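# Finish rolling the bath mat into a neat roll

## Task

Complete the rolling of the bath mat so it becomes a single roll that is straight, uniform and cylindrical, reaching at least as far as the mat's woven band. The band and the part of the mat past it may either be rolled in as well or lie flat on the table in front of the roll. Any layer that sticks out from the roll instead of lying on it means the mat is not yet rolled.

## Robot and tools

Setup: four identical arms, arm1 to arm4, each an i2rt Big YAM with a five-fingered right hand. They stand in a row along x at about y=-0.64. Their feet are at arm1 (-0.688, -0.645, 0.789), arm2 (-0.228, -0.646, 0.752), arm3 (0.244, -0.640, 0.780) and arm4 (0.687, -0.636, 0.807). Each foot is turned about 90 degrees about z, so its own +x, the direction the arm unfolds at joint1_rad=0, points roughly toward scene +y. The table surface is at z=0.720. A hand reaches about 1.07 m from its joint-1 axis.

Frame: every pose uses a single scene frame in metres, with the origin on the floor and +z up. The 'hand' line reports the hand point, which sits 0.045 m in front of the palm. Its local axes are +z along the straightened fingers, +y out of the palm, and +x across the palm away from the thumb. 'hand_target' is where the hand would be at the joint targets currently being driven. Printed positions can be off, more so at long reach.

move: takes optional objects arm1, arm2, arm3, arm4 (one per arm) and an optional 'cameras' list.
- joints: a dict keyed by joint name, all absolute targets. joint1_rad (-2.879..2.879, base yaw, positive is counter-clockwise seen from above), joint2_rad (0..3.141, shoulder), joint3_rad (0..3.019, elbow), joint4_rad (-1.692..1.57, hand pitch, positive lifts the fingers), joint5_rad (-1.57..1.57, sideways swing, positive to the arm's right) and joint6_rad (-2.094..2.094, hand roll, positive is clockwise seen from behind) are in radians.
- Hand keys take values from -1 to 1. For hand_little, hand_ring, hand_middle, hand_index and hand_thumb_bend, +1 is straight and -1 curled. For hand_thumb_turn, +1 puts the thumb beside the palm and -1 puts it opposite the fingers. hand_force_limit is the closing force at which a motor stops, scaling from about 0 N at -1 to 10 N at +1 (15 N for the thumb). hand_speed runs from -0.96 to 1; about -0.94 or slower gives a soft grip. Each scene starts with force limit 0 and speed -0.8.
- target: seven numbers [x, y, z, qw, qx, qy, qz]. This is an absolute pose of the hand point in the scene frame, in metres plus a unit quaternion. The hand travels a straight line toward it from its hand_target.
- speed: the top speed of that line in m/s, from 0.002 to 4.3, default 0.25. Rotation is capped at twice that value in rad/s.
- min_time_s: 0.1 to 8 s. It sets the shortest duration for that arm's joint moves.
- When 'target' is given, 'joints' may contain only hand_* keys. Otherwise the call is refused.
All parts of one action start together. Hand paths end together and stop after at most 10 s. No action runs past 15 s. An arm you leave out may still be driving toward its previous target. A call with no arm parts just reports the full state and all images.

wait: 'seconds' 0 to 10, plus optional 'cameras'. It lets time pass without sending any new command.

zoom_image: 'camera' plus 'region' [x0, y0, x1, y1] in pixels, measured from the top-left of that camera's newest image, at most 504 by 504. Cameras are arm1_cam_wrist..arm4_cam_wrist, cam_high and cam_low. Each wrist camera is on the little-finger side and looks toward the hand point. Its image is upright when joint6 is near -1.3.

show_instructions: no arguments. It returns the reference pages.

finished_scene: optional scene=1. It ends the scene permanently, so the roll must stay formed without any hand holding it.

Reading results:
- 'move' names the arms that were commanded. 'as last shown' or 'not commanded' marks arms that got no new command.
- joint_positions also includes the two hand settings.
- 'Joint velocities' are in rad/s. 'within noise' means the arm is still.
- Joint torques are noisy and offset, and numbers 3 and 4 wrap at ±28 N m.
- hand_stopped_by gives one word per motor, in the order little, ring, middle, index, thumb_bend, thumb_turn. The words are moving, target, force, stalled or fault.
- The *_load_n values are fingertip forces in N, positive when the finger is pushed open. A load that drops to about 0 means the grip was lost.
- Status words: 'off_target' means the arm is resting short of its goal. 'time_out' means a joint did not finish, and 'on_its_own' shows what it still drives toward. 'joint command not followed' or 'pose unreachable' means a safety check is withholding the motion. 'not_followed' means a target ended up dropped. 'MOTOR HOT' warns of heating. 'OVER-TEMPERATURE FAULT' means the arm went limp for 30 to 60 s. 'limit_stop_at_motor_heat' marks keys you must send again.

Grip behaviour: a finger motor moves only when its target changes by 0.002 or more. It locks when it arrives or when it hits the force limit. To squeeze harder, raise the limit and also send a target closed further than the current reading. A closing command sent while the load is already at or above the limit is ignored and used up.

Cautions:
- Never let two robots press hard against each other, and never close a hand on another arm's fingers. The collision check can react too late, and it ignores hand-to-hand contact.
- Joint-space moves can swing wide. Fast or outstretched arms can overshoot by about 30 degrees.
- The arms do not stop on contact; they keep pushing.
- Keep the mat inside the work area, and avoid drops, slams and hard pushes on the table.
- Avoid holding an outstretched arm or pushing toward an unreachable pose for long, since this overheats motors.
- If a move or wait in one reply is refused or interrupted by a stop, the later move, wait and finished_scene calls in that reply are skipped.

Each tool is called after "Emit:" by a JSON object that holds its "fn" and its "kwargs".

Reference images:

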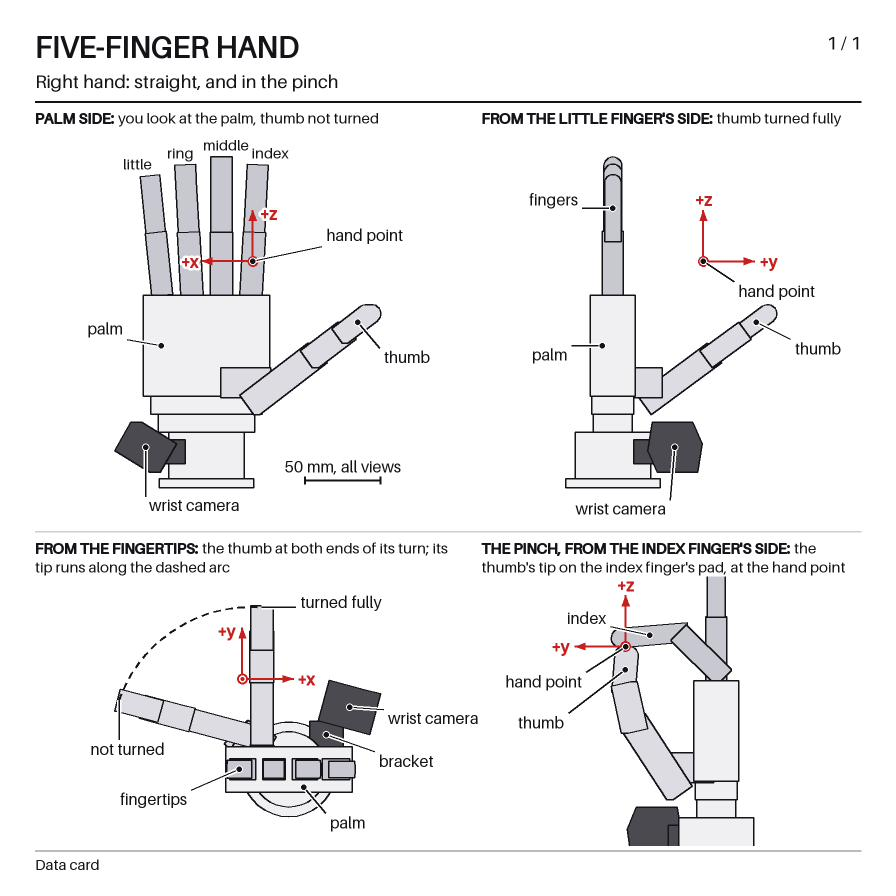

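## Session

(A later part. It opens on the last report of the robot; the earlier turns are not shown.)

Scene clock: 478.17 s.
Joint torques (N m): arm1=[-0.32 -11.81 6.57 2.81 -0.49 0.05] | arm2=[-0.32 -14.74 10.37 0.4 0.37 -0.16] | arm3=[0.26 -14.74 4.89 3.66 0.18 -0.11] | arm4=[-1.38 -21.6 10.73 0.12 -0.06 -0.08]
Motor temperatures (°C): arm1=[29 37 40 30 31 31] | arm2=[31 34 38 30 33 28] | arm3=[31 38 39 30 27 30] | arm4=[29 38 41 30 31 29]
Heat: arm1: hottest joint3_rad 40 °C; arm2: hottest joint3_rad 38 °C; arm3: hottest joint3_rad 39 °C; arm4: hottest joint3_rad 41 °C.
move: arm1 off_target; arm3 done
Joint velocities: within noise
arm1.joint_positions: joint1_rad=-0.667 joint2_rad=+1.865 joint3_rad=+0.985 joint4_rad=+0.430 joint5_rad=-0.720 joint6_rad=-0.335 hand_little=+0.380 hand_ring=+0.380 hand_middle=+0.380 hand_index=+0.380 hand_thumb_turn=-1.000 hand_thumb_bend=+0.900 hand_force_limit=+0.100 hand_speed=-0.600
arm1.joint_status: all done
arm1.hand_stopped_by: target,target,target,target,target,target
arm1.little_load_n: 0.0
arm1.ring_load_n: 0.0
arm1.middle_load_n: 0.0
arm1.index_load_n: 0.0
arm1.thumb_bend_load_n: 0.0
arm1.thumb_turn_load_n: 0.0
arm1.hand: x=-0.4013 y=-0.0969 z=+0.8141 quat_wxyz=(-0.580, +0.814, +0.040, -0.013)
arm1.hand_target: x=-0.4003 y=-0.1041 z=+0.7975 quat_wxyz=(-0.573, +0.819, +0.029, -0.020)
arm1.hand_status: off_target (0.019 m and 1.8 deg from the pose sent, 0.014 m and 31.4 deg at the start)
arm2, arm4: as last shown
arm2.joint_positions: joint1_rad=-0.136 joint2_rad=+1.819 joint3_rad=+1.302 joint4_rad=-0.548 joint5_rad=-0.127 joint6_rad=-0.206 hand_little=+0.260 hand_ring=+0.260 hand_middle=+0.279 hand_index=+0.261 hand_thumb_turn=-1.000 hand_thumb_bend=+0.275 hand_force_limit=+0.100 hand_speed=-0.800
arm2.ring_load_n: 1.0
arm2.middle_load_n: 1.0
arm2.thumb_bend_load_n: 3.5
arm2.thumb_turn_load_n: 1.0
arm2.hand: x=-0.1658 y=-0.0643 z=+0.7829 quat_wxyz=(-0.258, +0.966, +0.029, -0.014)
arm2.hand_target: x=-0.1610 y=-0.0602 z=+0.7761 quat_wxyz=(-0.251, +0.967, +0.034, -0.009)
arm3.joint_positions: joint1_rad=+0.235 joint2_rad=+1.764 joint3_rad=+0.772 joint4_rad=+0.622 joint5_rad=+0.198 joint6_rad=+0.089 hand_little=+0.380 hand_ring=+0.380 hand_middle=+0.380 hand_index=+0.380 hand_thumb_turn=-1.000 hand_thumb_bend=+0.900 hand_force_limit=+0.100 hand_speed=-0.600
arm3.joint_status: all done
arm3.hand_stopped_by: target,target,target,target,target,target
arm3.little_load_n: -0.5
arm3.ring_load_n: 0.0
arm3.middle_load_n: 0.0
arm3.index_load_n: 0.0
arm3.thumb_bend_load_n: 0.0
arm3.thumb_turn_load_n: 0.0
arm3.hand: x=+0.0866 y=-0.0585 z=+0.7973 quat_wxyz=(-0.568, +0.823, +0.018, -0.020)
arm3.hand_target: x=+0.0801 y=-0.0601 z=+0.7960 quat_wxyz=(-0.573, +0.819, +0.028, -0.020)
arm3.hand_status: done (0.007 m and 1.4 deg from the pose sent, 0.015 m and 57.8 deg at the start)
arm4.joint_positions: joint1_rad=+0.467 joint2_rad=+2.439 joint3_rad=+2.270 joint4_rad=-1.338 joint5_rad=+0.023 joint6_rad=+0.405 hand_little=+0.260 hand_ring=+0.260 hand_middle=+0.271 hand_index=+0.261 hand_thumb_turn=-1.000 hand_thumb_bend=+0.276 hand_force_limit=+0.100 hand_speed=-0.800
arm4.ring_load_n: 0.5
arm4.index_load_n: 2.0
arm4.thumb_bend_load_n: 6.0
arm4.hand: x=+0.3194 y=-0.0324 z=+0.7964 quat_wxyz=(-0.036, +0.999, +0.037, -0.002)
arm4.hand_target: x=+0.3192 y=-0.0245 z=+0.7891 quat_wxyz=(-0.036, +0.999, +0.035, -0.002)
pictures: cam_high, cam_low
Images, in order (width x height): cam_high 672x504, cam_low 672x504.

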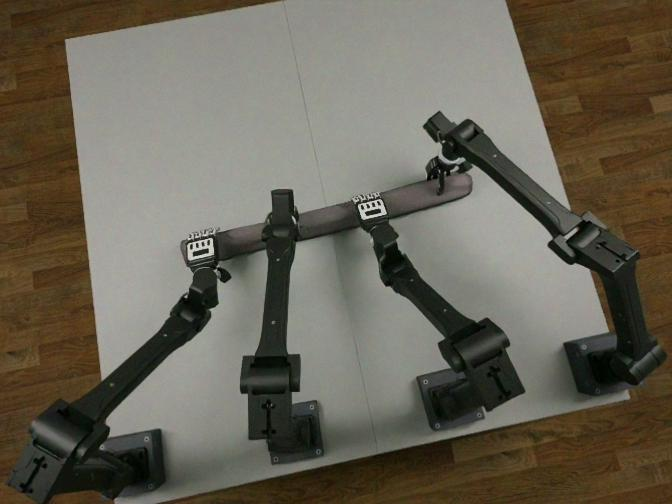

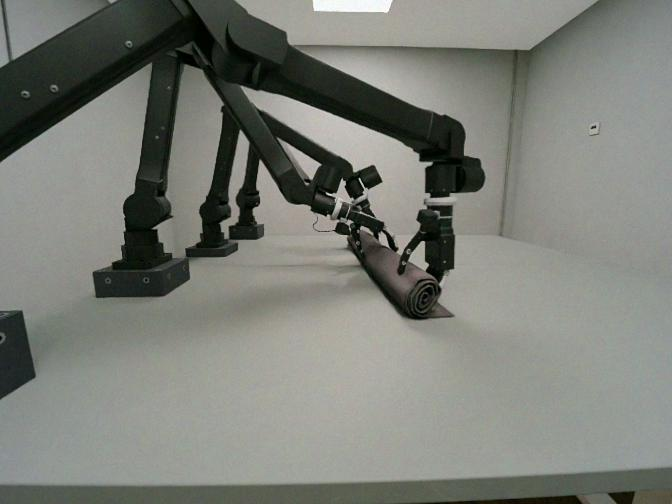

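Emit:
{"fn": "move", "kwargs": {"arm1": {"target": [-0.400, -0.116, 0.785, 0.5733, -0.8187, -0.0286, 0.0200], "speed": 0.1, "joints": {"hand_little": 0.6, "hand_ring": 0.6, "hand_middle": 0.6, "hand_index": 0.6, "hand_thumb_bend": 0.94}}, "arm3": {"target": [0.080, -0.068, 0.790, 0.5733, -0.8187, -0.0286, 0.0200], "speed": 0.1, "joints": {"hand_little": 0.58, "hand_ring": 0.58, "hand_middle": 0.58, "hand_index": 0.58, "hand_thumb_bend": 0.92}}, "cameras": ["cam_low"]}}

Emit:
{"fn": "zoom_image", "kwargs": {"camera": "cam_low", "region": [320, 180, 520, 340]}}

Emit:
{"fn": "move", "kwargs": {"arm1": {"target": [-0.400, -0.117, 0.756, 0.5733, -0.8187, -0.0286, 0.0200], "speed": 0.08}, "arm3": {"target": [0.080, -0.069, 0.763, 0.5733, -0.8187, -0.0286, 0.0200], "speed": 0.08}, "cameras": ["cam_low", "arm1_cam_wrist", "arm3_cam_wrist"]}}

Emit:
{"fn": "zoom_image", "kwargs": {"camera": "cam_low", "region": [320, 180, 520, 340]}}

Scene clock: 479.73 s.
Joint torques (N m): arm1=[0.56 -11.28 6.22 2.84 -0.46 -0.05] | arm2=[-1.03 -14.68 10.07 0.54 0.44 -0.14] | arm3=[0.26 -14.33 4.77 3.6 0.18 -0.08] | arm4=[-0.5 -21.19 10.67 -0.06 -0.05 -0.09]
Motor temperatures (°C): arm1=[29 37 40 30 31 31] | arm2=[31 34 38 30 33 28] | arm3=[31 38 39 30 27 30] | arm4=[29 38 41 30 31 29]
Heat: arm1: hottest joint3_rad 40 °C; arm2: hottest joint3_rad 38 °C; arm3: hottest joint3_rad 39 °C; arm4: hottest joint3_rad 41 °C.
move: arm1 off_target; arm3 done
Joint velocities: within noise
arm1.joint_positions: joint1_rad=-0.683 joint2_rad=+1.879 joint3_rad=+0.954 joint4_rad=+0.466 joint5_rad=-0.734 joint6_rad=-0.335 hand_little=+0.600 hand_ring=+0.600 hand_middle=+0.600 hand_index=+0.600 hand_thumb_turn=-1.000 hand_thumb_bend=+0.940 hand_force_limit=+0.100 hand_speed=-0.600
arm1.joint_status: all done
arm1.hand_stopped_by: target,target,target,target,target,target
arm1.little_load_n: 0.0
arm1.ring_load_n: 0.0
arm1.middle_load_n: 0.0
arm1.index_load_n: 0.0
arm1.thumb_bend_load_n: 0.0
arm1.thumb_turn_load_n: 0.0
arm1.hand: x=-0.4017 y=-0.1094 z=+0.8002 quat_wxyz=(-0.579, +0.815, +0.035, -0.016)
arm1.hand_target: x=-0.4001 y=-0.1161 z=+0.7854 quat_wxyz=(-0.573, +0.819, +0.029, -0.020)
arm1.hand_status: off_target (0.017 m and 1.2 deg from the pose sent, 0.035 m and 1.8 deg at the start)
arm2, arm4: as last shown
arm2.little_load_n: 1.0
arm2.ring_load_n: 0.5
arm3.joint_positions: joint1_rad=+0.240 joint2_rad=+1.764 joint3_rad=+0.748 joint4_rad=+0.649 joint5_rad=+0.203 joint6_rad=+0.088 hand_little=+0.580 hand_ring=+0.580 hand_middle=+0.580 hand_index=+0.580 hand_thumb_turn=-1.000 hand_thumb_bend=+0.920 hand_force_limit=+0.100 hand_speed=-0.600
arm3.joint_status: all done
arm3.hand_stopped_by: target,target,target,target,target,target
arm3.little_load_n: 0.0
arm3.ring_load_n: -0.5
arm3.middle_load_n: 0.0
arm3.index_load_n: 0.0
arm3.thumb_bend_load_n: 0.0
arm3.thumb_turn_load_n: 0.0
arm3.hand: x=+0.0867 y=-0.0662 z=+0.7929 quat_wxyz=(-0.569, +0.822, +0.019, -0.020)
arm3.hand_target: x=+0.0800 y=-0.0681 z=+0.7901 quat_wxyz=(-0.573, +0.819, +0.029, -0.020)
arm3.hand_status: done (0.008 m and 1.3 deg from the pose sent, 0.014 m and 1.4 deg at the start)
arm4.index_load_n: 2.5
Images, in order (width x height): cam_low 672x504.

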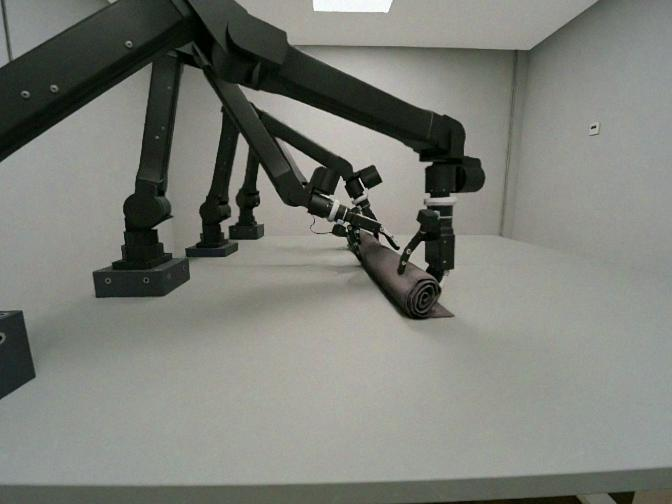

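Scaled by 2.520 from the camera's image (finer frame: 960x720).

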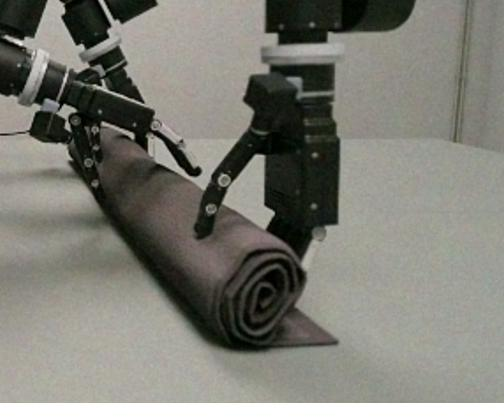

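Scene clock: 480.87 s.
Joint torques (N m): arm1=[-0.03 -11.81 5.91 2.63 -0.47 -0.07] | arm2=[-1.2 -14.8 10.41 0.57 0.44 -0.18] | arm3=[0.38 -14.39 4.27 3.54 0.17 -0.07] | arm4=[-1.61 -21.19 10.86 0.13 -0.04 -0.06]
Motor temperatures (°C): arm1=[29 37 40 30 31 31] | arm2=[31 34 38 30 33 28] | arm3=[31 38 39 30 27 30] | arm4=[29 38 41 30 31 29]
Heat: arm1: hottest joint3_rad 40 °C; arm2: hottest joint3_rad 38 °C; arm3: hottest joint3_rad 39 °C; arm4: hottest joint3_rad 41 °C.
move: arm1 off_target; arm3 done
Joint velocities: within noise
arm1.joint_positions: joint1_rad=-0.684 joint2_rad=+1.949 joint3_rad=+0.948 joint4_rad=+0.538 joint5_rad=-0.736 joint6_rad=-0.335 hand_little=+0.600 hand_ring=+0.600 hand_middle=+0.600 hand_index=+0.600 hand_thumb_turn=-1.000 hand_thumb_bend=+0.940 hand_force_limit=+0.100 hand_speed=-0.600
arm1.joint_status: not commanded
arm1.hand_stopped_by: target,target,target,target,target,target
arm1.little_load_n: 0.0
arm1.ring_load_n: 0.0
arm1.middle_load_n: 0.0
arm1.index_load_n: -0.5
arm1.thumb_bend_load_n: 0.0
arm1.thumb_turn_load_n: 0.0
arm1.hand: x=-0.4022 y=-0.1105 z=+0.7699 quat_wxyz=(-0.578, +0.815, +0.035, -0.018)
arm1.hand_target: x=-0.4002 y=-0.1171 z=+0.7563 quat_wxyz=(-0.573, +0.819, +0.029, -0.020)
arm1.hand_status: off_target (0.016 m and 1.0 deg from the pose sent, 0.045 m and 1.1 deg at the start)
arm2, arm4: as last shown
arm2.joint_positions: joint1_rad=-0.136 joint2_rad=+1.820 joint3_rad=+1.302 joint4_rad=-0.548 joint5_rad=-0.127 joint6_rad=-0.206 hand_little=+0.260 hand_ring=+0.260 hand_middle=+0.279 hand_index=+0.261 hand_thumb_turn=-1.000 hand_thumb_bend=+0.275 hand_force_limit=+0.100 hand_speed=-0.800
arm2.little_load_n: 1.5
arm2.ring_load_n: 1.0
arm2.thumb_turn_load_n: 0.5
arm2.hand: x=-0.1658 y=-0.0644 z=+0.7827 quat_wxyz=(-0.258, +0.966, +0.029, -0.014)
arm3.joint_positions: joint1_rad=+0.240 joint2_rad=+1.837 joint3_rad=+0.741 joint4_rad=+0.734 joint5_rad=+0.204 joint6_rad=+0.088 hand_little=+0.580 hand_ring=+0.580 hand_middle=+0.580 hand_index=+0.580 hand_thumb_turn=-1.000 hand_thumb_bend=+0.920 hand_force_limit=+0.100 hand_speed=-0.600
arm3.joint_status: not commanded
arm3.hand_stopped_by: target,target,target,target,target,target
arm3.little_load_n: 0.0
arm3.ring_load_n: 0.0
arm3.middle_load_n: 0.0
arm3.index_load_n: 0.0
arm3.thumb_bend_load_n: 0.0
arm3.thumb_turn_load_n: 0.0
arm3.hand: x=+0.0866 y=-0.0662 z=+0.7681 quat_wxyz=(-0.571, +0.820, +0.019, -0.020)
arm3.hand_target: x=+0.0801 y=-0.0691 z=+0.7631 quat_wxyz=(-0.573, +0.819, +0.029, -0.020)
arm3.hand_status: done (0.009 m and 1.2 deg from the pose sent, 0.031 m and 1.3 deg at the start)
arm4.ring_load_n: 1.0
arm4.hand: x=+0.3195 y=-0.0324 z=+0.7962 quat_wxyz=(-0.036, +0.999, +0.037, -0.002)
arm4.hand_target: x=+0.3192 y=-0.0245 z=+0.7890 quat_wxyz=(-0.036, +0.999, +0.035, -0.002)
pictures: arm1_cam_wrist, arm3_cam_wrist, cam_low
Images, in order (width x height): arm1_cam_wrist 672x504, arm3_cam_wrist 672x504, cam_low 672x504.

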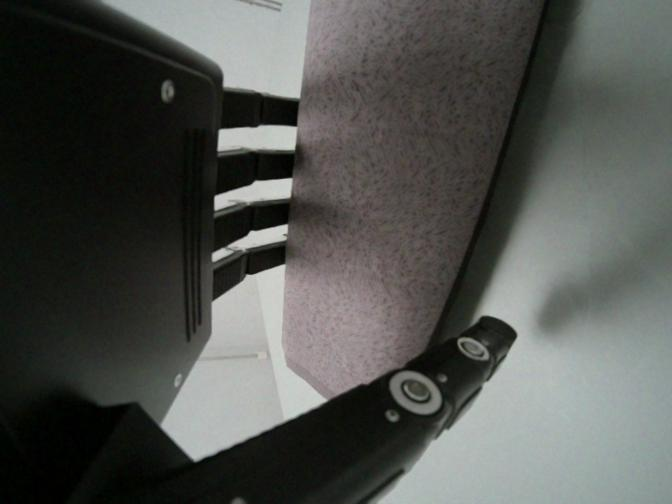

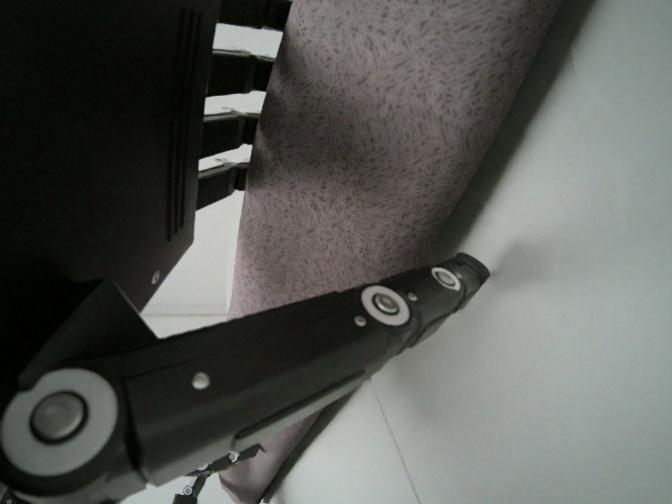

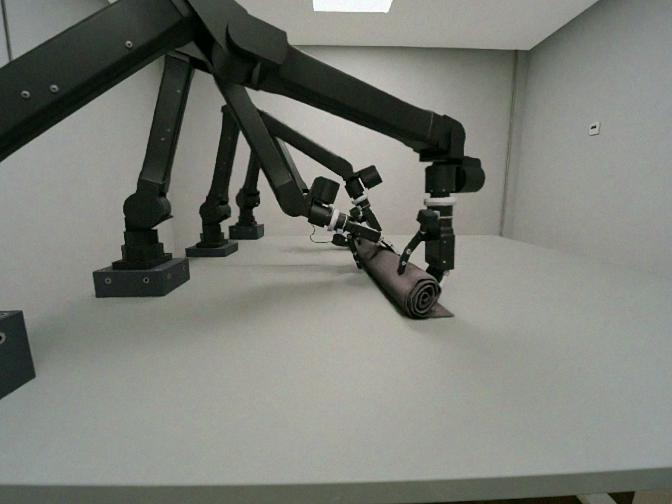

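Scaled by 2.520 from the camera's image (finer frame: 960x720).

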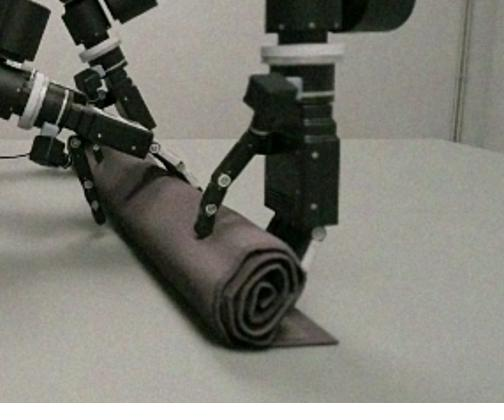

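Emit:
{"fn": "move", "kwargs": {"arm1": {"target": [-0.400, -0.116, 0.746, 0.5733, -0.8187, -0.0286, 0.0200], "speed": 0.08, "joints": {"hand_speed": -0.65, "hand_little": 0.42, "hand_ring": 0.42, "hand_middle": 0.42, "hand_index": 0.42, "hand_thumb_bend": 0.54}}, "arm3": {"target": [0.080, -0.068, 0.761, 0.5733, -0.8187, -0.0286, 0.0200], "speed": 0.08, "joints": {"hand_speed": -0.65, "hand_little": 0.42, "hand_ring": 0.42, "hand_middle": 0.42, "hand_index": 0.42, "hand_thumb_bend": 0.54}}}}

Emit:
{"fn": "move", "kwargs": {"arm1": {"joints": {"hand_speed": -0.72, "hand_little": 0.33, "hand_ring": 0.33, "hand_middle": 0.33, "hand_index": 0.33, "hand_thumb_bend": 0.38}}, "arm3": {"joints": {"hand_speed": -0.72, "hand_little": 0.33, "hand_ring": 0.33, "hand_middle": 0.33, "hand_index": 0.33, "hand_thumb_bend": 0.38}}}}

Emit:
{"fn": "move", "kwargs": {"arm1": {"joints": {"hand_speed": -0.8, "hand_little": 0.26, "hand_ring": 0.26, "hand_middle": 0.26, "hand_index": 0.26, "hand_thumb_bend": 0.27}}, "arm3": {"joints": {"hand_speed": -0.8, "hand_little": 0.26, "hand_ring": 0.26, "hand_middle": 0.26, "hand_index": 0.26, "hand_thumb_bend": 0.27}}, "cameras": ["cam_low", "cam_high"]}}

Emit:
{"fn": "zoom_image", "kwargs": {"camera": "cam_low", "region": [320, 180, 520, 340]}}

Scene clock: 482.67 s.
Joint torques (N m): arm1=[0.62 -11.52 6.11 2.52 -0.3 -0.07] | arm2=[-0.91 -14.1 10.11 0.49 0.45 -0.13] | arm3=[0.32 -14.27 4.44 3.38 0.11 -0.05] | arm4=[-0.91 -21.01 10.88 0.08 -0.09 -0.08]
Motor temperatures (°C): arm1=[29 37 39 30 31 31] | arm2=[31 34 38 30 33 28] | arm3=[31 38 39 30 27 30] | arm4=[29 38 41 30 31 29]
Heat: arm1: hottest joint3_rad 39 °C; arm2: hottest joint3_rad 38 °C; arm3: hottest joint3_rad 39 °C; arm4: hottest joint3_rad 41 °C.
move: arm1 off_target; arm3 done
Joint velocities: within noise
arm1.joint_positions: joint1_rad=-0.684 joint2_rad=+1.965 joint3_rad=+0.948 joint4_rad=+0.568 joint5_rad=-0.738 joint6_rad=-0.335 hand_little=+0.420 hand_ring=+0.420 hand_middle=+0.420 hand_index=+0.420 hand_thumb_turn=-1.000 hand_thumb_bend=+0.541 hand_force_limit=+0.100 hand_speed=-0.650
arm1.joint_status: all done
arm1.hand_stopped_by: target,target,target,target,target,target
arm1.little_load_n: 1.0
arm1.ring_load_n: 0.5
arm1.middle_load_n: 0.5
arm1.index_load_n: 0.0
arm1.thumb_bend_load_n: 1.0
arm1.thumb_turn_load_n: 0.5
arm1.hand: x=-0.4010 y=-0.1089 z=+0.7657 quat_wxyz=(-0.582, +0.812, +0.038, -0.014)
arm1.hand_target: x=-0.4004 y=-0.1164 z=+0.7465 quat_wxyz=(-0.573, +0.819, +0.029, -0.020)
arm1.hand_status: off_target (0.021 m and 1.8 deg from the pose sent, 0.025 m and 1.0 deg at the start)
arm2, arm4: as last shown
arm2.joint_positions: joint1_rad=-0.136 joint2_rad=+1.820 joint3_rad=+1.302 joint4_rad=-0.548 joint5_rad=-0.127 joint6_rad=-0.207 hand_little=+0.260 hand_ring=+0.260 hand_middle=+0.279 hand_index=+0.261 hand_thumb_turn=-1.000 hand_thumb_bend=+0.275 hand_force_limit=+0.100 hand_speed=-0.800
arm2.little_load_n: 2.0
arm2.ring_load_n: 0.5
arm2.index_load_n: 2.0
arm2.hand: x=-0.1657 y=-0.0644 z=+0.7827 quat_wxyz=(-0.258, +0.966, +0.030, -0.014)
arm2.hand_target: x=-0.1609 y=-0.0602 z=+0.7761 quat_wxyz=(-0.251, +0.967, +0.034, -0.009)
arm3.joint_positions: joint1_rad=+0.240 joint2_rad=+1.842 joint3_rad=+0.741 joint4_rad=+0.743 joint5_rad=+0.205 joint6_rad=+0.085 hand_little=+0.420 hand_ring=+0.420 hand_middle=+0.420 hand_index=+0.420 hand_thumb_turn=-1.000 hand_thumb_bend=+0.541 hand_force_limit=+0.100 hand_speed=-0.650
arm3.joint_status: all done
arm3.hand_stopped_by: target,target,target,target,target,target
arm3.little_load_n: 1.0
arm3.ring_load_n: 0.0
arm3.middle_load_n: 0.0
arm3.index_load_n: 0.5
arm3.thumb_bend_load_n: 1.5
arm3.thumb_turn_load_n: 0.5
arm3.hand: x=+0.0868 y=-0.0655 z=+0.7673 quat_wxyz=(-0.573, +0.819, +0.019, -0.019)
arm3.hand_target: x=+0.0801 y=-0.0682 z=+0.7610 quat_wxyz=(-0.573, +0.819, +0.029, -0.020)
arm3.hand_status: done (0.010 m and 1.1 deg from the pose sent, 0.010 m and 1.2 deg at the start)
arm4.index_load_n: 2.0
arm4.thumb_turn_load_n: 0.0
pictures: none

Scene clock: 483.57 s.
Joint torques (N m): arm1=[-0.67 -10.99 5.91 2.56 -0.29 -0.14] | arm2=[-0.15 -15.21 10.04 0.55 0.37 -0.18] | arm3=[0.26 -14.15 4.42 3.3 0.11 -0.05] | arm4=[-0.79 -21.19 10.84 0.1 -0.07 -0.1]
Motor temperatures (°C): arm1=[29 37 39 30 31 31] | arm2=[31 34 39 30 33 28] | arm3=[31 38 39 30 27 30] | arm4=[29 38 42 30 31 29]
Heat: arm1: hottest joint3_rad 39 °C; arm2: hottest joint3_rad 39 °C; arm3: hottest joint3_rad 39 °C; arm4: hottest joint3_rad 42 °C.
move: arm1 done; arm3 done
Joint velocities: within noise
arm1.joint_positions: joint1_rad=-0.684 joint2_rad=+1.966 joint3_rad=+0.948 joint4_rad=+0.569 joint5_rad=-0.738 joint6_rad=-0.335 hand_little=+0.330 hand_ring=+0.330 hand_middle=+0.330 hand_index=+0.330 hand_thumb_turn=-1.000 hand_thumb_bend=+0.381 hand_force_limit=+0.100 hand_speed=-0.720
arm1.joint_status: all done
arm1.hand_stopped_by: target,target,target,target,target,target
arm1.little_load_n: 1.0
arm1.ring_load_n: 0.5
arm1.middle_load_n: 1.0
arm1.index_load_n: 0.0
arm1.thumb_bend_load_n: 1.5
arm1.thumb_turn_load_n: 1.0
arm1.hand: x=-0.4011 y=-0.1090 z=+0.7651 quat_wxyz=(-0.582, +0.812, +0.038, -0.015)
arm1.hand_target: x=-0.4004 y=-0.1163 z=+0.7466 quat_wxyz=(-0.573, +0.819, +0.029, -0.020)
arm1.hand_status: not commanded
arm2, arm4: as last shown
arm2.little_load_n: 2.5
arm2.middle_load_n: 0.5
arm2.thumb_bend_load_n: 4.0
arm2.hand_target: x=-0.1610 y=-0.0602 z=+0.7761 quat_wxyz=(-0.251, +0.967, +0.034, -0.009)
arm3.joint_positions: joint1_rad=+0.240 joint2_rad=+1.842 joint3_rad=+0.741 joint4_rad=+0.745 joint5_rad=+0.205 joint6_rad=+0.085 hand_little=+0.330 hand_ring=+0.330 hand_middle=+0.330 hand_index=+0.331 hand_thumb_turn=-1.000 hand_thumb_bend=+0.384 hand_force_limit=+0.100 hand_speed=-0.720
arm3.joint_status: all done
arm3.hand_stopped_by: target,target,target,target,target,target
arm3.little_load_n: 1.5
arm3.ring_load_n: 0.0
arm3.middle_load_n: 1.5
arm3.index_load_n: 4.5
arm3.thumb_bend_load_n: 5.5
arm3.thumb_turn_load_n: 0.5
arm3.hand: x=+0.0868 y=-0.0653 z=+0.7677 quat_wxyz=(-0.574, +0.819, +0.019, -0.019)
arm3.hand_target: x=+0.0801 y=-0.0682 z=+0.7610 quat_wxyz=(-0.573, +0.819, +0.029, -0.020)
arm3.hand_status: not commanded
arm4.index_load_n: 2.5
arm4.thumb_bend_load_n: 6.5
arm4.thumb_turn_load_n: -0.5
arm4.hand: x=+0.3195 y=-0.0325 z=+0.7959 quat_wxyz=(-0.036, +0.999, +0.037, -0.002)
pictures: none

Scene clock: 484.43 s.
Joint torques (N m): arm1=[0.32 -12.22 6.11 2.21 -0.35 -0.13] | arm2=[-0.56 -14.74 10.41 0.32 0.41 -0.14] | arm3=[0.32 -14.21 4.44 2.97 0.11 -0.05] | arm4=[-0.56 -21.25 10.95 0.13 -0.05 -0.11]
Motor temperatures (°C): arm1=[29 37 39 30 31 31] | arm2=[31 34 39 30 33 28] | arm3=[31 38 39 30 27 30] | arm4=[29 38 42 30 31 29]
Heat: arm1: hottest joint3_rad 39 °C; arm2: hottest joint3_rad 39 °C; arm3: hottest joint3_rad 39 °C; arm4: hottest joint3_rad 42 °C.
move: arm1 done; arm3 off_target
Joint velocities: within noise
arm1.joint_positions: joint1_rad=-0.684 joint2_rad=+1.966 joint3_rad=+0.948 joint4_rad=+0.572 joint5_rad=-0.738 joint6_rad=-0.335 hand_little=+0.260 hand_ring=+0.260 hand_middle=+0.261 hand_index=+0.260 hand_thumb_turn=-1.000 hand_thumb_bend=+0.275 hand_force_limit=+0.100 hand_speed=-0.800
arm1.joint_status: all done
arm1.hand_stopped_by: target,target,force,target,target,target
arm1.little_load_n: 1.0
arm1.ring_load_n: 2.0
arm1.middle_load_n: 5.5
arm1.index_load_n: 0.5
arm1.thumb_bend_load_n: 6.0
arm1.thumb_turn_load_n: 2.0
arm1.hand: x=-0.4008 y=-0.1086 z=+0.7656 quat_wxyz=(-0.583, +0.812, +0.038, -0.014)
arm1.hand_target: x=-0.4004 y=-0.1163 z=+0.7466 quat_wxyz=(-0.573, +0.819, +0.029, -0.020)
arm1.hand_status: not commanded
arm2, arm4: as last shown
arm2.joint_positions: joint1_rad=-0.136 joint2_rad=+1.820 joint3_rad=+1.302 joint4_rad=-0.549 joint5_rad=-0.126 joint6_rad=-0.207 hand_little=+0.260 hand_ring=+0.260 hand_middle=+0.279 hand_index=+0.261 hand_thumb_turn=-1.000 hand_thumb_bend=+0.275 hand_force_limit=+0.100 hand_speed=-0.800
arm2.little_load_n: 3.5
arm2.ring_load_n: 0.0
arm2.middle_load_n: 0.0
arm2.hand: x=-0.1655 y=-0.0647 z=+0.7821 quat_wxyz=(-0.257, +0.966, +0.030, -0.014)
arm2.hand_target: x=-0.1609 y=-0.0602 z=+0.7761 quat_wxyz=(-0.251, +0.967, +0.034, -0.009)
arm3.joint_positions: joint1_rad=+0.240 joint2_rad=+1.842 joint3_rad=+0.741 joint4_rad=+0.753 joint5_rad=+0.205 joint6_rad=+0.085 hand_little=+0.260 hand_ring=+0.260 hand_middle=+0.261 hand_index=+0.261 hand_thumb_turn=-1.000 hand_thumb_bend=+0.324 hand_force_limit=+0.100 hand_speed=-0.800
arm3.joint_status: hand_thumb_bend off_target (ended at +0.324, target +0.270); the others done
arm3.hand_stopped_by: target,target,target,force,force,target
arm3.little_load_n: 1.5
arm3.ring_load_n: 0.5
arm3.middle_load_n: 3.5
arm3.index_load_n: 5.5
arm3.thumb_bend_load_n: 8.5
arm3.thumb_turn_load_n: 0.0
arm3.hand: x=+0.0865 y=-0.0641 z=+0.7696 quat_wxyz=(-0.577, +0.816, +0.019, -0.020)
arm3.hand_target: x=+0.0801 y=-0.0682 z=+0.7610 quat_wxyz=(-0.573, +0.819, +0.029, -0.020)
arm3.hand_status: not commanded
arm4.middle_load_n: 1.5
arm4.index_load_n: 2.0
arm4.thumb_bend_load_n: 6.0
pictures: cam_high, cam_low
Images, in order (width x height): cam_high 672x504, cam_low 672x504.

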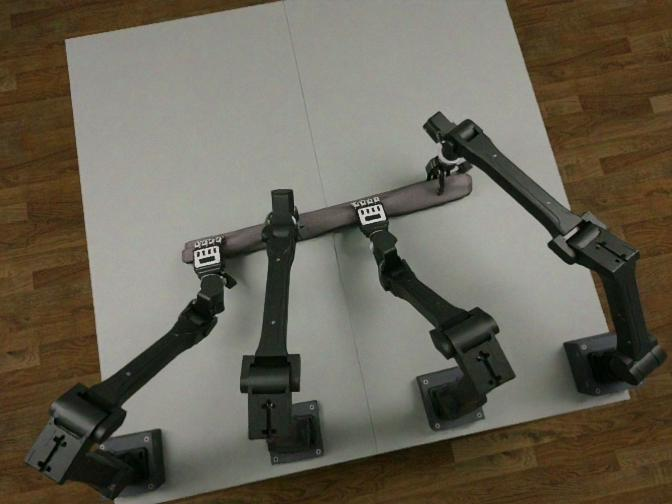

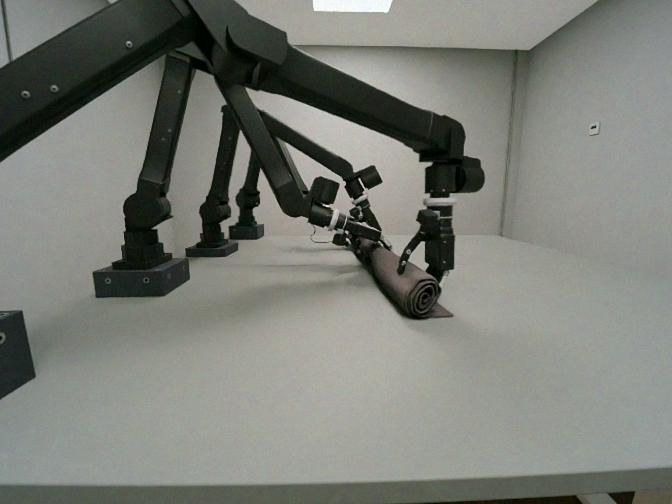

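Scaled by 2.520 from the camera's image (finer frame: 960x720).

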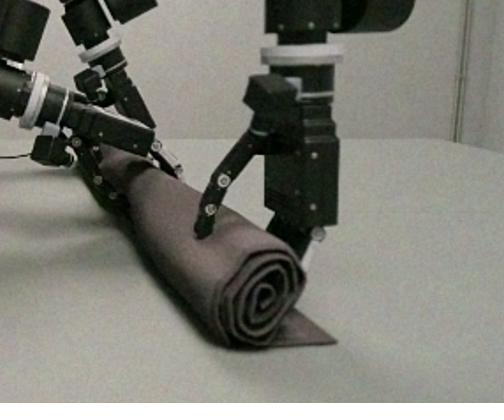

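Emit:
{"fn": "move", "kwargs": {"arm2": {"target": [-0.161, -0.063, 0.800, 0.2502, -0.9675, -0.0338, 0.0087], "speed": 0.06, "joints": {"hand_speed": -0.6, "hand_little": 0.38, "hand_ring": 0.38, "hand_middle": 0.38, "hand_index": 0.38, "hand_thumb_bend": 0.48}}, "arm4": {"target": [0.319, -0.027, 0.812, 0.0349, -0.9988, -0.0349, 0.0012], "speed": 0.06, "joints": {"hand_speed": -0.6, "hand_little": 0.38, "hand_ring": 0.38, "hand_middle": 0.38, "hand_index": 0.38, "hand_thumb_bend": 0.48}}, "cameras": ["cam_low"]}}

Emit:
{"fn": "zoom_image", "kwargs": {"camera": "cam_low", "region": [360, 240, 500, 340]}}

Emit:
{"fn": "move", "kwargs": {"arm2": {"target": [-0.162, -0.074, 0.793, 0.5733, -0.8187, -0.0286, 0.0200], "speed": 0.14, "joints": {"hand_thumb_bend": 0.92}}, "arm4": {"target": [0.319, -0.050, 0.803, 0.5733, -0.8187, -0.0286, 0.0200], "speed": 0.14, "joints": {"hand_thumb_bend": 0.92}}, "cameras": ["cam_low", "cam_high"]}}

Emit:
{"fn": "zoom_image", "kwargs": {"camera": "cam_low", "region": [360, 240, 500, 340]}}

Scene clock: 486.00 s.
Joint torques (N m): arm1=[1.03 -12.98 5.85 2.28 -0.34 -0.08] | arm2=[-1.44 -19.08 10.71 0.5 0.17 -0.15] | arm3=[0.32 -14.15 4.42 2.97 0.11 -0.04] | arm4=[-1.26 -23.53 11.47 -0.12 -0.02 -0.1]
Motor temperatures (°C): arm1=[29 36 39 30 31 31] | arm2=[31 34 39 30 33 28] | arm3=[31 38 39 30 27 30] | arm4=[29 38 42 30 31 29]
Heat: arm1: hottest joint3_rad 39 °C; arm2: hottest joint3_rad 39 °C; arm3: hottest joint3_rad 39 °C; arm4: hottest joint3_rad 42 °C.
move: arm2 off_target; arm4 off_target
Joint velocities: within noise
arm1, arm3: as last shown
arm1.little_load_n: 0.0
arm1.ring_load_n: 1.0
arm1.middle_load_n: 5.0
arm1.thumb_bend_load_n: 4.5
arm2.joint_positions: joint1_rad=-0.136 joint2_rad=+1.822 joint3_rad=+1.313 joint4_rad=-0.595 joint5_rad=-0.121 joint6_rad=-0.211 hand_little=+0.380 hand_ring=+0.380 hand_middle=+0.380 hand_index=+0.380 hand_thumb_turn=-1.000 hand_thumb_bend=+0.480 hand_force_limit=+0.100 hand_speed=-0.600
arm2.joint_status: all done
arm2.hand_stopped_by: target,target,target,target,target,target
arm2.little_load_n: 1.0
arm2.ring_load_n: 0.0
arm2.middle_load_n: 1.0
arm2.index_load_n: 0.5
arm2.thumb_bend_load_n: 0.0
arm2.thumb_turn_load_n: 0.5
arm2.hand: x=-0.1656 y=-0.0719 z=+0.7825 quat_wxyz=(-0.240, +0.970, +0.030, -0.014)
arm2.hand_target: x=-0.1610 y=-0.0633 z=+0.8001 quat_wxyz=(-0.250, +0.967, +0.034, -0.009)
arm2.hand_status: off_target (0.020 m and 1.5 deg from the pose sent, 0.019 m and 1.1 deg at the start)
arm3.little_load_n: 0.0
arm3.ring_load_n: 1.0
arm3.index_load_n: 3.5
arm3.thumb_bend_load_n: 6.5
arm4.joint_positions: joint1_rad=+0.467 joint2_rad=+2.440 joint3_rad=+2.275 joint4_rad=-1.373 joint5_rad=+0.022 joint6_rad=+0.405 hand_little=+0.380 hand_ring=+0.380 hand_middle=+0.380 hand_index=+0.380 hand_thumb_turn=-1.000 hand_thumb_bend=+0.480 hand_force_limit=+0.100 hand_speed=-0.600
arm4.joint_status: all done
arm4.hand_stopped_by: target,target,target,target,target,target
arm4.little_load_n: 0.0
arm4.ring_load_n: 0.0
arm4.middle_load_n: 0.0
arm4.index_load_n: 0.5
arm4.thumb_bend_load_n: 0.0
arm4.thumb_turn_load_n: 0.0
arm4.hand: x=+0.3231 y=-0.0397 z=+0.7981 quat_wxyz=(-0.021, +0.999, +0.037, +0.005)
arm4.hand_target: x=+0.3194 y=-0.0278 z=+0.8120 quat_wxyz=(-0.035, +0.999, +0.035, -0.001)
arm4.hand_status: off_target (0.019 m and 1.7 deg from the pose sent, 0.017 m and 0.2 deg at the start)
Images, in order (width x height): cam_low 672x504.

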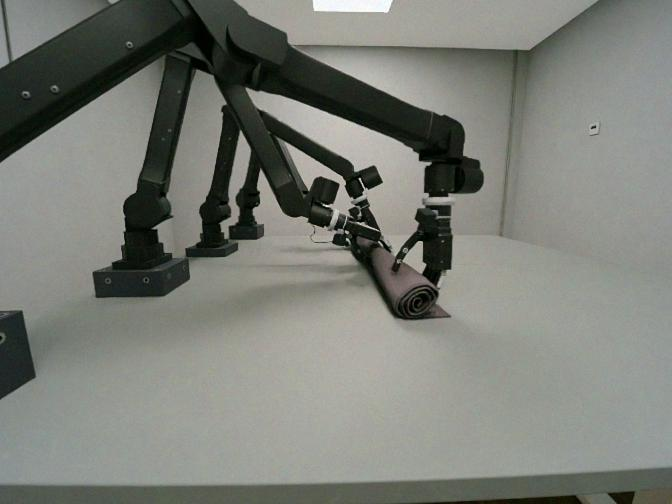

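Scaled by 3.600 from the camera's image (finer frame: 960x720).

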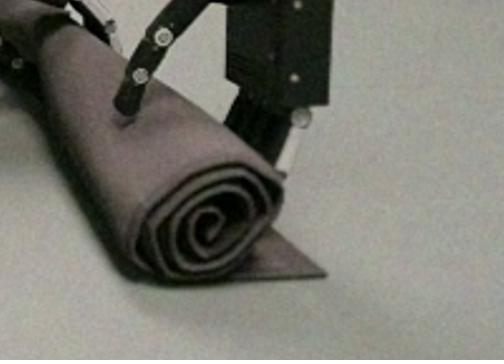

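Scene clock: 490.90 s.
Joint torques (N m): arm1=[0.09 -11.52 6.24 2.45 -0.33 -0.05] | arm2=[-1.44 -12.04 6.11 2.28 -0.16 0.08] | arm3=[0.26 -14.1 4.44 2.96 0.11 -0.04] | arm4=[0.15 -16.67 4.77 3.19 0.22 -0.2]
Motor temperatures (°C): arm1=[29 36 39 30 31 31] | arm2=[31 34 38 30 33 28] | arm3=[31 38 39 30 27 30] | arm4=[29 38 41 30 31 29]
Heat: arm1: hottest joint3_rad 39 °C; arm2: hottest joint3_rad 38 °C; arm3: hottest joint3_rad 39 °C; arm4: hottest joint3_rad 41 °C.
move: arm2 done; arm4 done
Joint velocities: within noise
arm1, arm3: as last shown
arm1.little_load_n: 0.5
arm1.ring_load_n: 1.5
arm1.middle_load_n: 4.5
arm1.index_load_n: 1.0
arm1.thumb_bend_load_n: 4.0
arm1.thumb_turn_load_n: 1.5
arm2.joint_positions: joint1_rad=-0.203 joint2_rad=+1.680 joint3_rad=+0.748 joint4_rad=+0.555 joint5_rad=-0.299 joint6_rad=-0.127 hand_little=+0.380 hand_ring=+0.380 hand_middle=+0.380 hand_index=+0.380 hand_thumb_turn=-1.000 hand_thumb_bend=+0.920 hand_force_limit=+0.100 hand_speed=-0.600
arm2.joint_status: all done
arm2.hand_stopped_by: target,target,target,target,target,target
arm2.little_load_n: 0.0
arm2.ring_load_n: 0.5
arm2.middle_load_n: 0.0
arm2.index_load_n: 0.0
arm2.thumb_bend_load_n: 0.0
arm2.thumb_turn_load_n: 0.0
arm2.hand: x=-0.1658 y=-0.0742 z=+0.7941 quat_wxyz=(-0.570, +0.821, +0.035, -0.019)
arm2.hand_target: x=-0.1619 y=-0.0740 z=+0.7931 quat_wxyz=(-0.573, +0.819, +0.029, -0.020)
arm2.hand_status: done (0.004 m and 0.8 deg from the pose sent, 0.011 m and 42.2 deg at the start)
arm3.middle_load_n: 3.0
arm3.thumb_bend_load_n: 5.0
arm3.thumb_turn_load_n: 1.0
arm4.joint_positions: joint1_rad=+0.633 joint2_rad=+1.982 joint3_rad=+1.081 joint4_rad=+0.476 joint5_rad=+0.538 joint6_rad=+0.236 hand_little=+0.380 hand_ring=+0.380 hand_middle=+0.380 hand_index=+0.380 hand_thumb_turn=-1.000 hand_thumb_bend=+0.920 hand_force_limit=+0.100 hand_speed=-0.600
arm4.joint_status: all done
arm4.hand_stopped_by: target,target,target,target,target,target
arm4.little_load_n: 0.0
arm4.ring_load_n: 0.0
arm4.middle_load_n: 0.0
arm4.index_load_n: 0.0
arm4.thumb_bend_load_n: 0.0
arm4.thumb_turn_load_n: 0.0
arm4.hand: x=+0.3204 y=-0.0464 z=+0.8046 quat_wxyz=(-0.570, +0.821, +0.024, -0.020)
arm4.hand_target: x=+0.3191 y=-0.0500 z=+0.8028 quat_wxyz=(-0.573, +0.819, +0.029, -0.020)
arm4.hand_status: done (0.004 m and 0.7 deg from the pose sent, 0.012 m and 67.6 deg at the start)
pictures: cam_high, cam_low
Images, in order (width x height): cam_high 672x504, cam_low 672x504.

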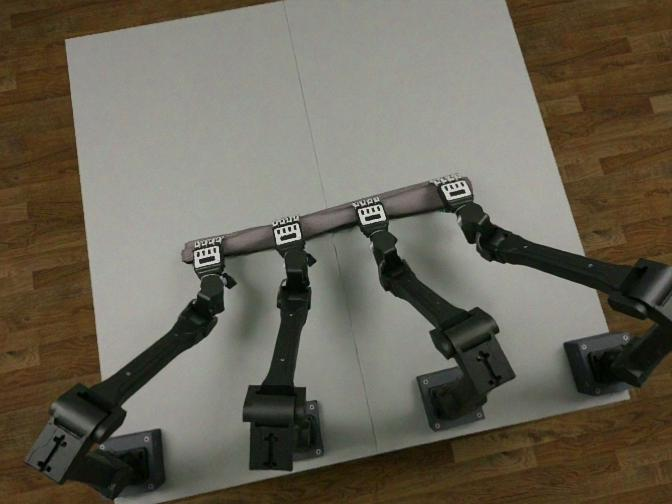

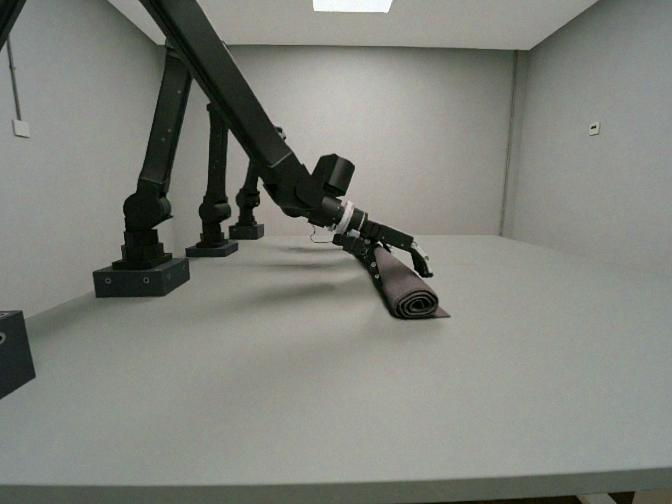

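Scaled by 3.600 from the camera's image (finer frame: 960x720).

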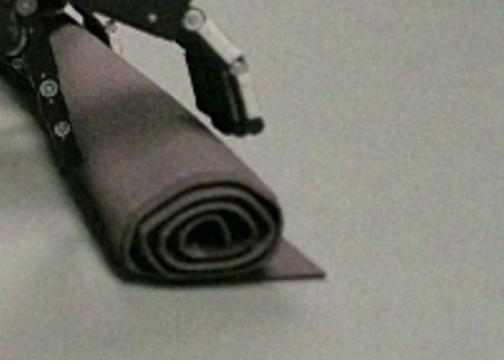

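Emit:
{"fn": "move", "kwargs": {"arm2": {"target": [-0.162, -0.082, 0.788, 0.5733, -0.8187, -0.0286, 0.0200], "speed": 0.1, "joints": {"hand_little": 0.6, "hand_ring": 0.6, "hand_middle": 0.6, "hand_index": 0.6, "hand_thumb_bend": 0.93}}, "arm4": {"target": [0.319, -0.062, 0.797, 0.5733, -0.8187, -0.0286, 0.0200], "speed": 0.1, "joints": {"hand_little": 0.62, "hand_ring": 0.62, "hand_middle": 0.62, "hand_index": 0.62, "hand_thumb_bend": 0.94}}, "cameras": ["cam_low"]}}

Emit:
{"fn": "zoom_image", "kwargs": {"camera": "cam_low", "region": [360, 240, 500, 340]}}

Emit:
{"fn": "move", "kwargs": {"arm2": {"target": [-0.162, -0.082, 0.756, 0.5733, -0.8187, -0.0286, 0.0200], "speed": 0.08}, "arm4": {"target": [0.319, -0.063, 0.768, 0.5733, -0.8187, -0.0286, 0.0200], "speed": 0.08}, "cameras": ["cam_low", "arm4_cam_wrist", "arm2_cam_wrist"]}}

Emit:
{"fn": "zoom_image", "kwargs": {"camera": "cam_low", "region": [360, 240, 500, 340]}}

Scene clock: 493.50 s.
Joint torques (N m): arm1=[0.67 -11.52 6.27 2.58 -0.38 -0.05] | arm2=[-1.49 -11.87 5.82 2.1 -0.22 0.05] | arm3=[0.26 -14.15 4.46 2.96 0.12 -0.04] | arm4=[-0.21 -16.15 4.67 3.14 0.23 -0.1]
Motor temperatures (°C): arm1=[29 36 39 30 31 31] | arm2=[31 34 38 30 33 28] | arm3=[31 38 38 30 27 30] | arm4=[29 38 41 30 31 29]
Heat: arm1: hottest joint3_rad 39 °C; arm2: hottest joint3_rad 38 °C; arm3: hottest joint2_rad 38 °C; arm4: hottest joint3_rad 41 °C.
move: arm2 done; arm4 done
Joint velocities: within noise
arm1, arm3: as last shown
arm1.ring_load_n: 1.0
arm1.thumb_turn_load_n: 1.0
arm2.joint_positions: joint1_rad=-0.208 joint2_rad=+1.680 joint3_rad=+0.723 joint4_rad=+0.578 joint5_rad=-0.304 joint6_rad=-0.127 hand_little=+0.600 hand_ring=+0.600 hand_middle=+0.600 hand_index=+0.600 hand_thumb_turn=-1.000 hand_thumb_bend=+0.930 hand_force_limit=+0.100 hand_speed=-0.600
arm2.joint_status: all done
arm2.hand_stopped_by: target,target,target,target,target,target
arm2.little_load_n: 0.0
arm2.ring_load_n: 0.0
arm2.middle_load_n: 0.0
arm2.index_load_n: 0.0
arm2.thumb_bend_load_n: 0.0
arm2.thumb_turn_load_n: 0.0
arm2.hand: x=-0.1661 y=-0.0823 z=+0.7883 quat_wxyz=(-0.570, +0.821, +0.034, -0.020)
arm2.hand_target: x=-0.1621 y=-0.0820 z=+0.7881 quat_wxyz=(-0.573, +0.819, +0.029, -0.020)
arm2.hand_status: done (0.004 m and 0.8 deg from the pose sent, 0.011 m and 0.8 deg at the start)
arm3.thumb_turn_load_n: 0.5
arm4.joint_positions: joint1_rad=+0.646 joint2_rad=+1.982 joint3_rad=+1.050 joint4_rad=+0.501 joint5_rad=+0.551 joint6_rad=+0.235 hand_little=+0.620 hand_ring=+0.620 hand_middle=+0.620 hand_index=+0.620 hand_thumb_turn=-1.000 hand_thumb_bend=+0.940 hand_force_limit=+0.100 hand_speed=-0.600
arm4.joint_status: all done
arm4.hand_stopped_by: target,target,target,target,target,target
arm4.little_load_n: 0.0
arm4.ring_load_n: 0.0
arm4.middle_load_n: -0.5
arm4.index_load_n: 0.0
arm4.thumb_bend_load_n: 0.0
arm4.thumb_turn_load_n: 0.0
arm4.hand: x=+0.3210 y=-0.0587 z=+0.7963 quat_wxyz=(-0.569, +0.822, +0.028, -0.017)
arm4.hand_target: x=+0.3190 y=-0.0620 z=+0.7969 quat_wxyz=(-0.573, +0.819, +0.028, -0.020)
arm4.hand_status: done (0.004 m and 0.7 deg from the pose sent, 0.018 m and 0.7 deg at the start)
Images, in order (width x height): cam_low 672x504.

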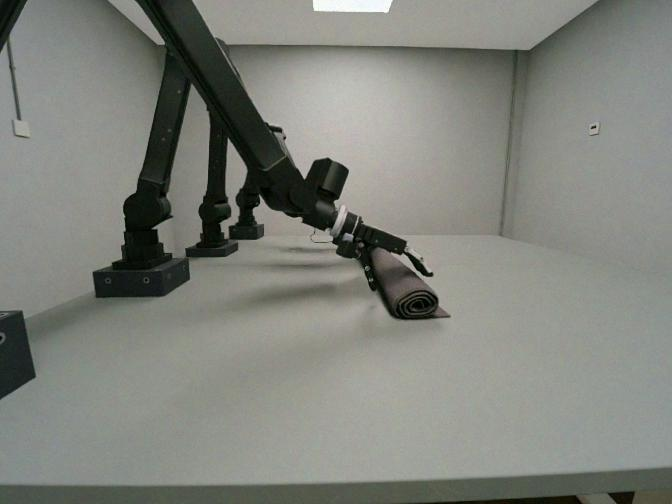

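Scaled by 3.600 from the camera's image (finer frame: 960x720).

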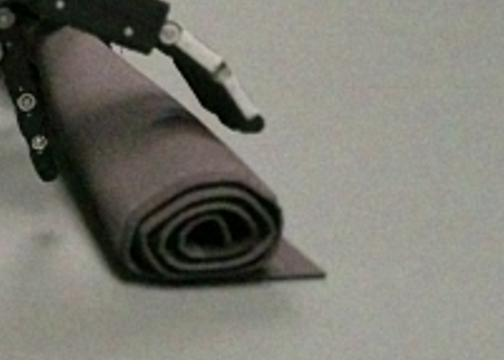

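Scene clock: 494.70 s.
Joint torques (N m): arm1=[0.32 -11.81 5.76 2.15 -0.27 -0.09] | arm2=[-1.9 -12.92 5.22 1.84 -0.05 0.06] | arm3=[0.21 -14.15 4.45 2.96 0.11 -0.04] | arm4=[-0.15 -15.91 4.45 3.03 0.19 -0.12]
Motor temperatures (°C): arm1=[29 36 39 30 31 31] | arm2=[31 34 38 30 33 28] | arm3=[31 38 38 30 27 30] | arm4=[29 38 41 30 31 29]
Heat: arm1: hottest joint3_rad 39 °C; arm2: hottest joint3_rad 38 °C; arm3: hottest joint2_rad 38 °C; arm4: hottest joint3_rad 41 °C.
move: arm2 off_target; arm4 done
Joint velocities: within noise
arm1, arm3: as last shown
arm1.joint_positions: joint1_rad=-0.684 joint2_rad=+1.967 joint3_rad=+0.948 joint4_rad=+0.572 joint5_rad=-0.738 joint6_rad=-0.335 hand_little=+0.260 hand_ring=+0.260 hand_middle=+0.261 hand_index=+0.260 hand_thumb_turn=-1.000 hand_thumb_bend=+0.275 hand_force_limit=+0.100 hand_speed=-0.800
arm1.little_load_n: 0.0
arm1.thumb_bend_load_n: 3.5
arm1.hand: x=-0.4009 y=-0.1088 z=+0.7650 quat_wxyz=(-0.583, +0.812, +0.038, -0.014)
arm1.hand_target: x=-0.4004 y=-0.1164 z=+0.7464 quat_wxyz=(-0.573, +0.819, +0.029, -0.020)
arm2.joint_positions: joint1_rad=-0.208 joint2_rad=+1.758 joint3_rad=+0.715 joint4_rad=+0.684 joint5_rad=-0.306 joint6_rad=-0.124 hand_little=+0.600 hand_ring=+0.600 hand_middle=+0.600 hand_index=+0.600 hand_thumb_turn=-1.000 hand_thumb_bend=+0.930 hand_force_limit=+0.100 hand_speed=-0.600
arm2.joint_status: not commanded
arm2.hand_stopped_by: target,target,target,target,target,target
arm2.little_load_n: -0.5
arm2.ring_load_n: 0.0
arm2.middle_load_n: 0.0
arm2.index_load_n: 0.0
arm2.thumb_bend_load_n: 0.5
arm2.thumb_turn_load_n: 0.0
arm2.hand: x=-0.1656 y=-0.0783 z=+0.7658 quat_wxyz=(-0.578, +0.815, +0.035, -0.020)
arm2.hand_target: x=-0.1620 y=-0.0821 z=+0.7562 quat_wxyz=(-0.573, +0.819, +0.029, -0.020)
arm2.hand_status: off_target (0.011 m and 1.0 deg from the pose sent, 0.032 m and 0.8 deg at the start)
arm3.ring_load_n: 0.5
arm3.thumb_bend_load_n: 5.5
arm3.hand_target: x=+0.0801 y=-0.0682 z=+0.7611 quat_wxyz=(-0.573, +0.819, +0.029, -0.020)
arm4.joint_positions: joint1_rad=+0.646 joint2_rad=+2.033 joint3_rad=+1.045 joint4_rad=+0.568 joint5_rad=+0.552 joint6_rad=+0.235 hand_little=+0.620 hand_ring=+0.620 hand_middle=+0.620 hand_index=+0.620 hand_thumb_turn=-1.000 hand_thumb_bend=+0.940 hand_force_limit=+0.100 hand_speed=-0.600
arm4.joint_status: not commanded
arm4.hand_stopped_by: target,target,target,target,target,target
arm4.little_load_n: 0.0
arm4.ring_load_n: 0.0
arm4.middle_load_n: 0.0
arm4.index_load_n: 0.0
arm4.thumb_bend_load_n: 0.0
arm4.thumb_turn_load_n: 0.0
arm4.hand: x=+0.3214 y=-0.0585 z=+0.7747 quat_wxyz=(-0.573, +0.819, +0.025, -0.019)
arm4.hand_target: x=+0.3191 y=-0.0630 z=+0.7682 quat_wxyz=(-0.573, +0.819, +0.028, -0.020)
arm4.hand_status: done (0.008 m and 0.4 deg from the pose sent, 0.029 m and 0.7 deg at the start)
pictures: arm2_cam_wrist, arm4_cam_wrist, cam_low
Images, in order (width x height): arm2_cam_wrist 672x504, arm4_cam_wrist 672x504, cam_low 672x504.

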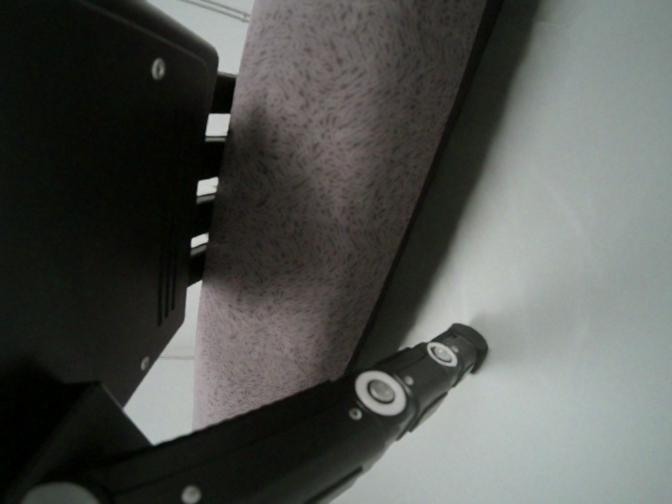

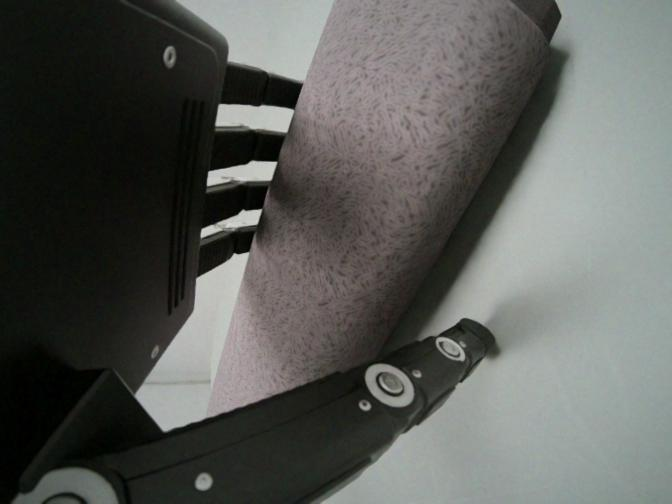

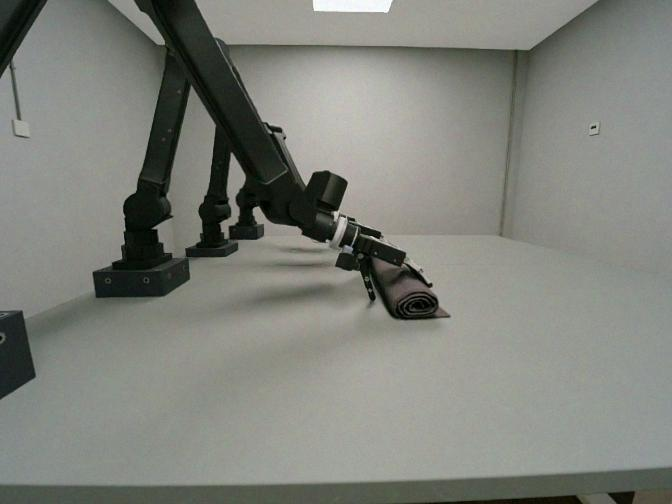

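Scaled by 3.600 from the camera's image (finer frame: 960x720).

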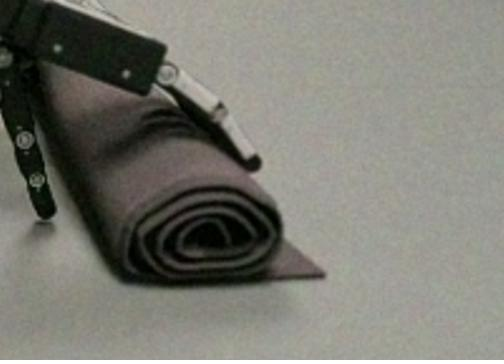

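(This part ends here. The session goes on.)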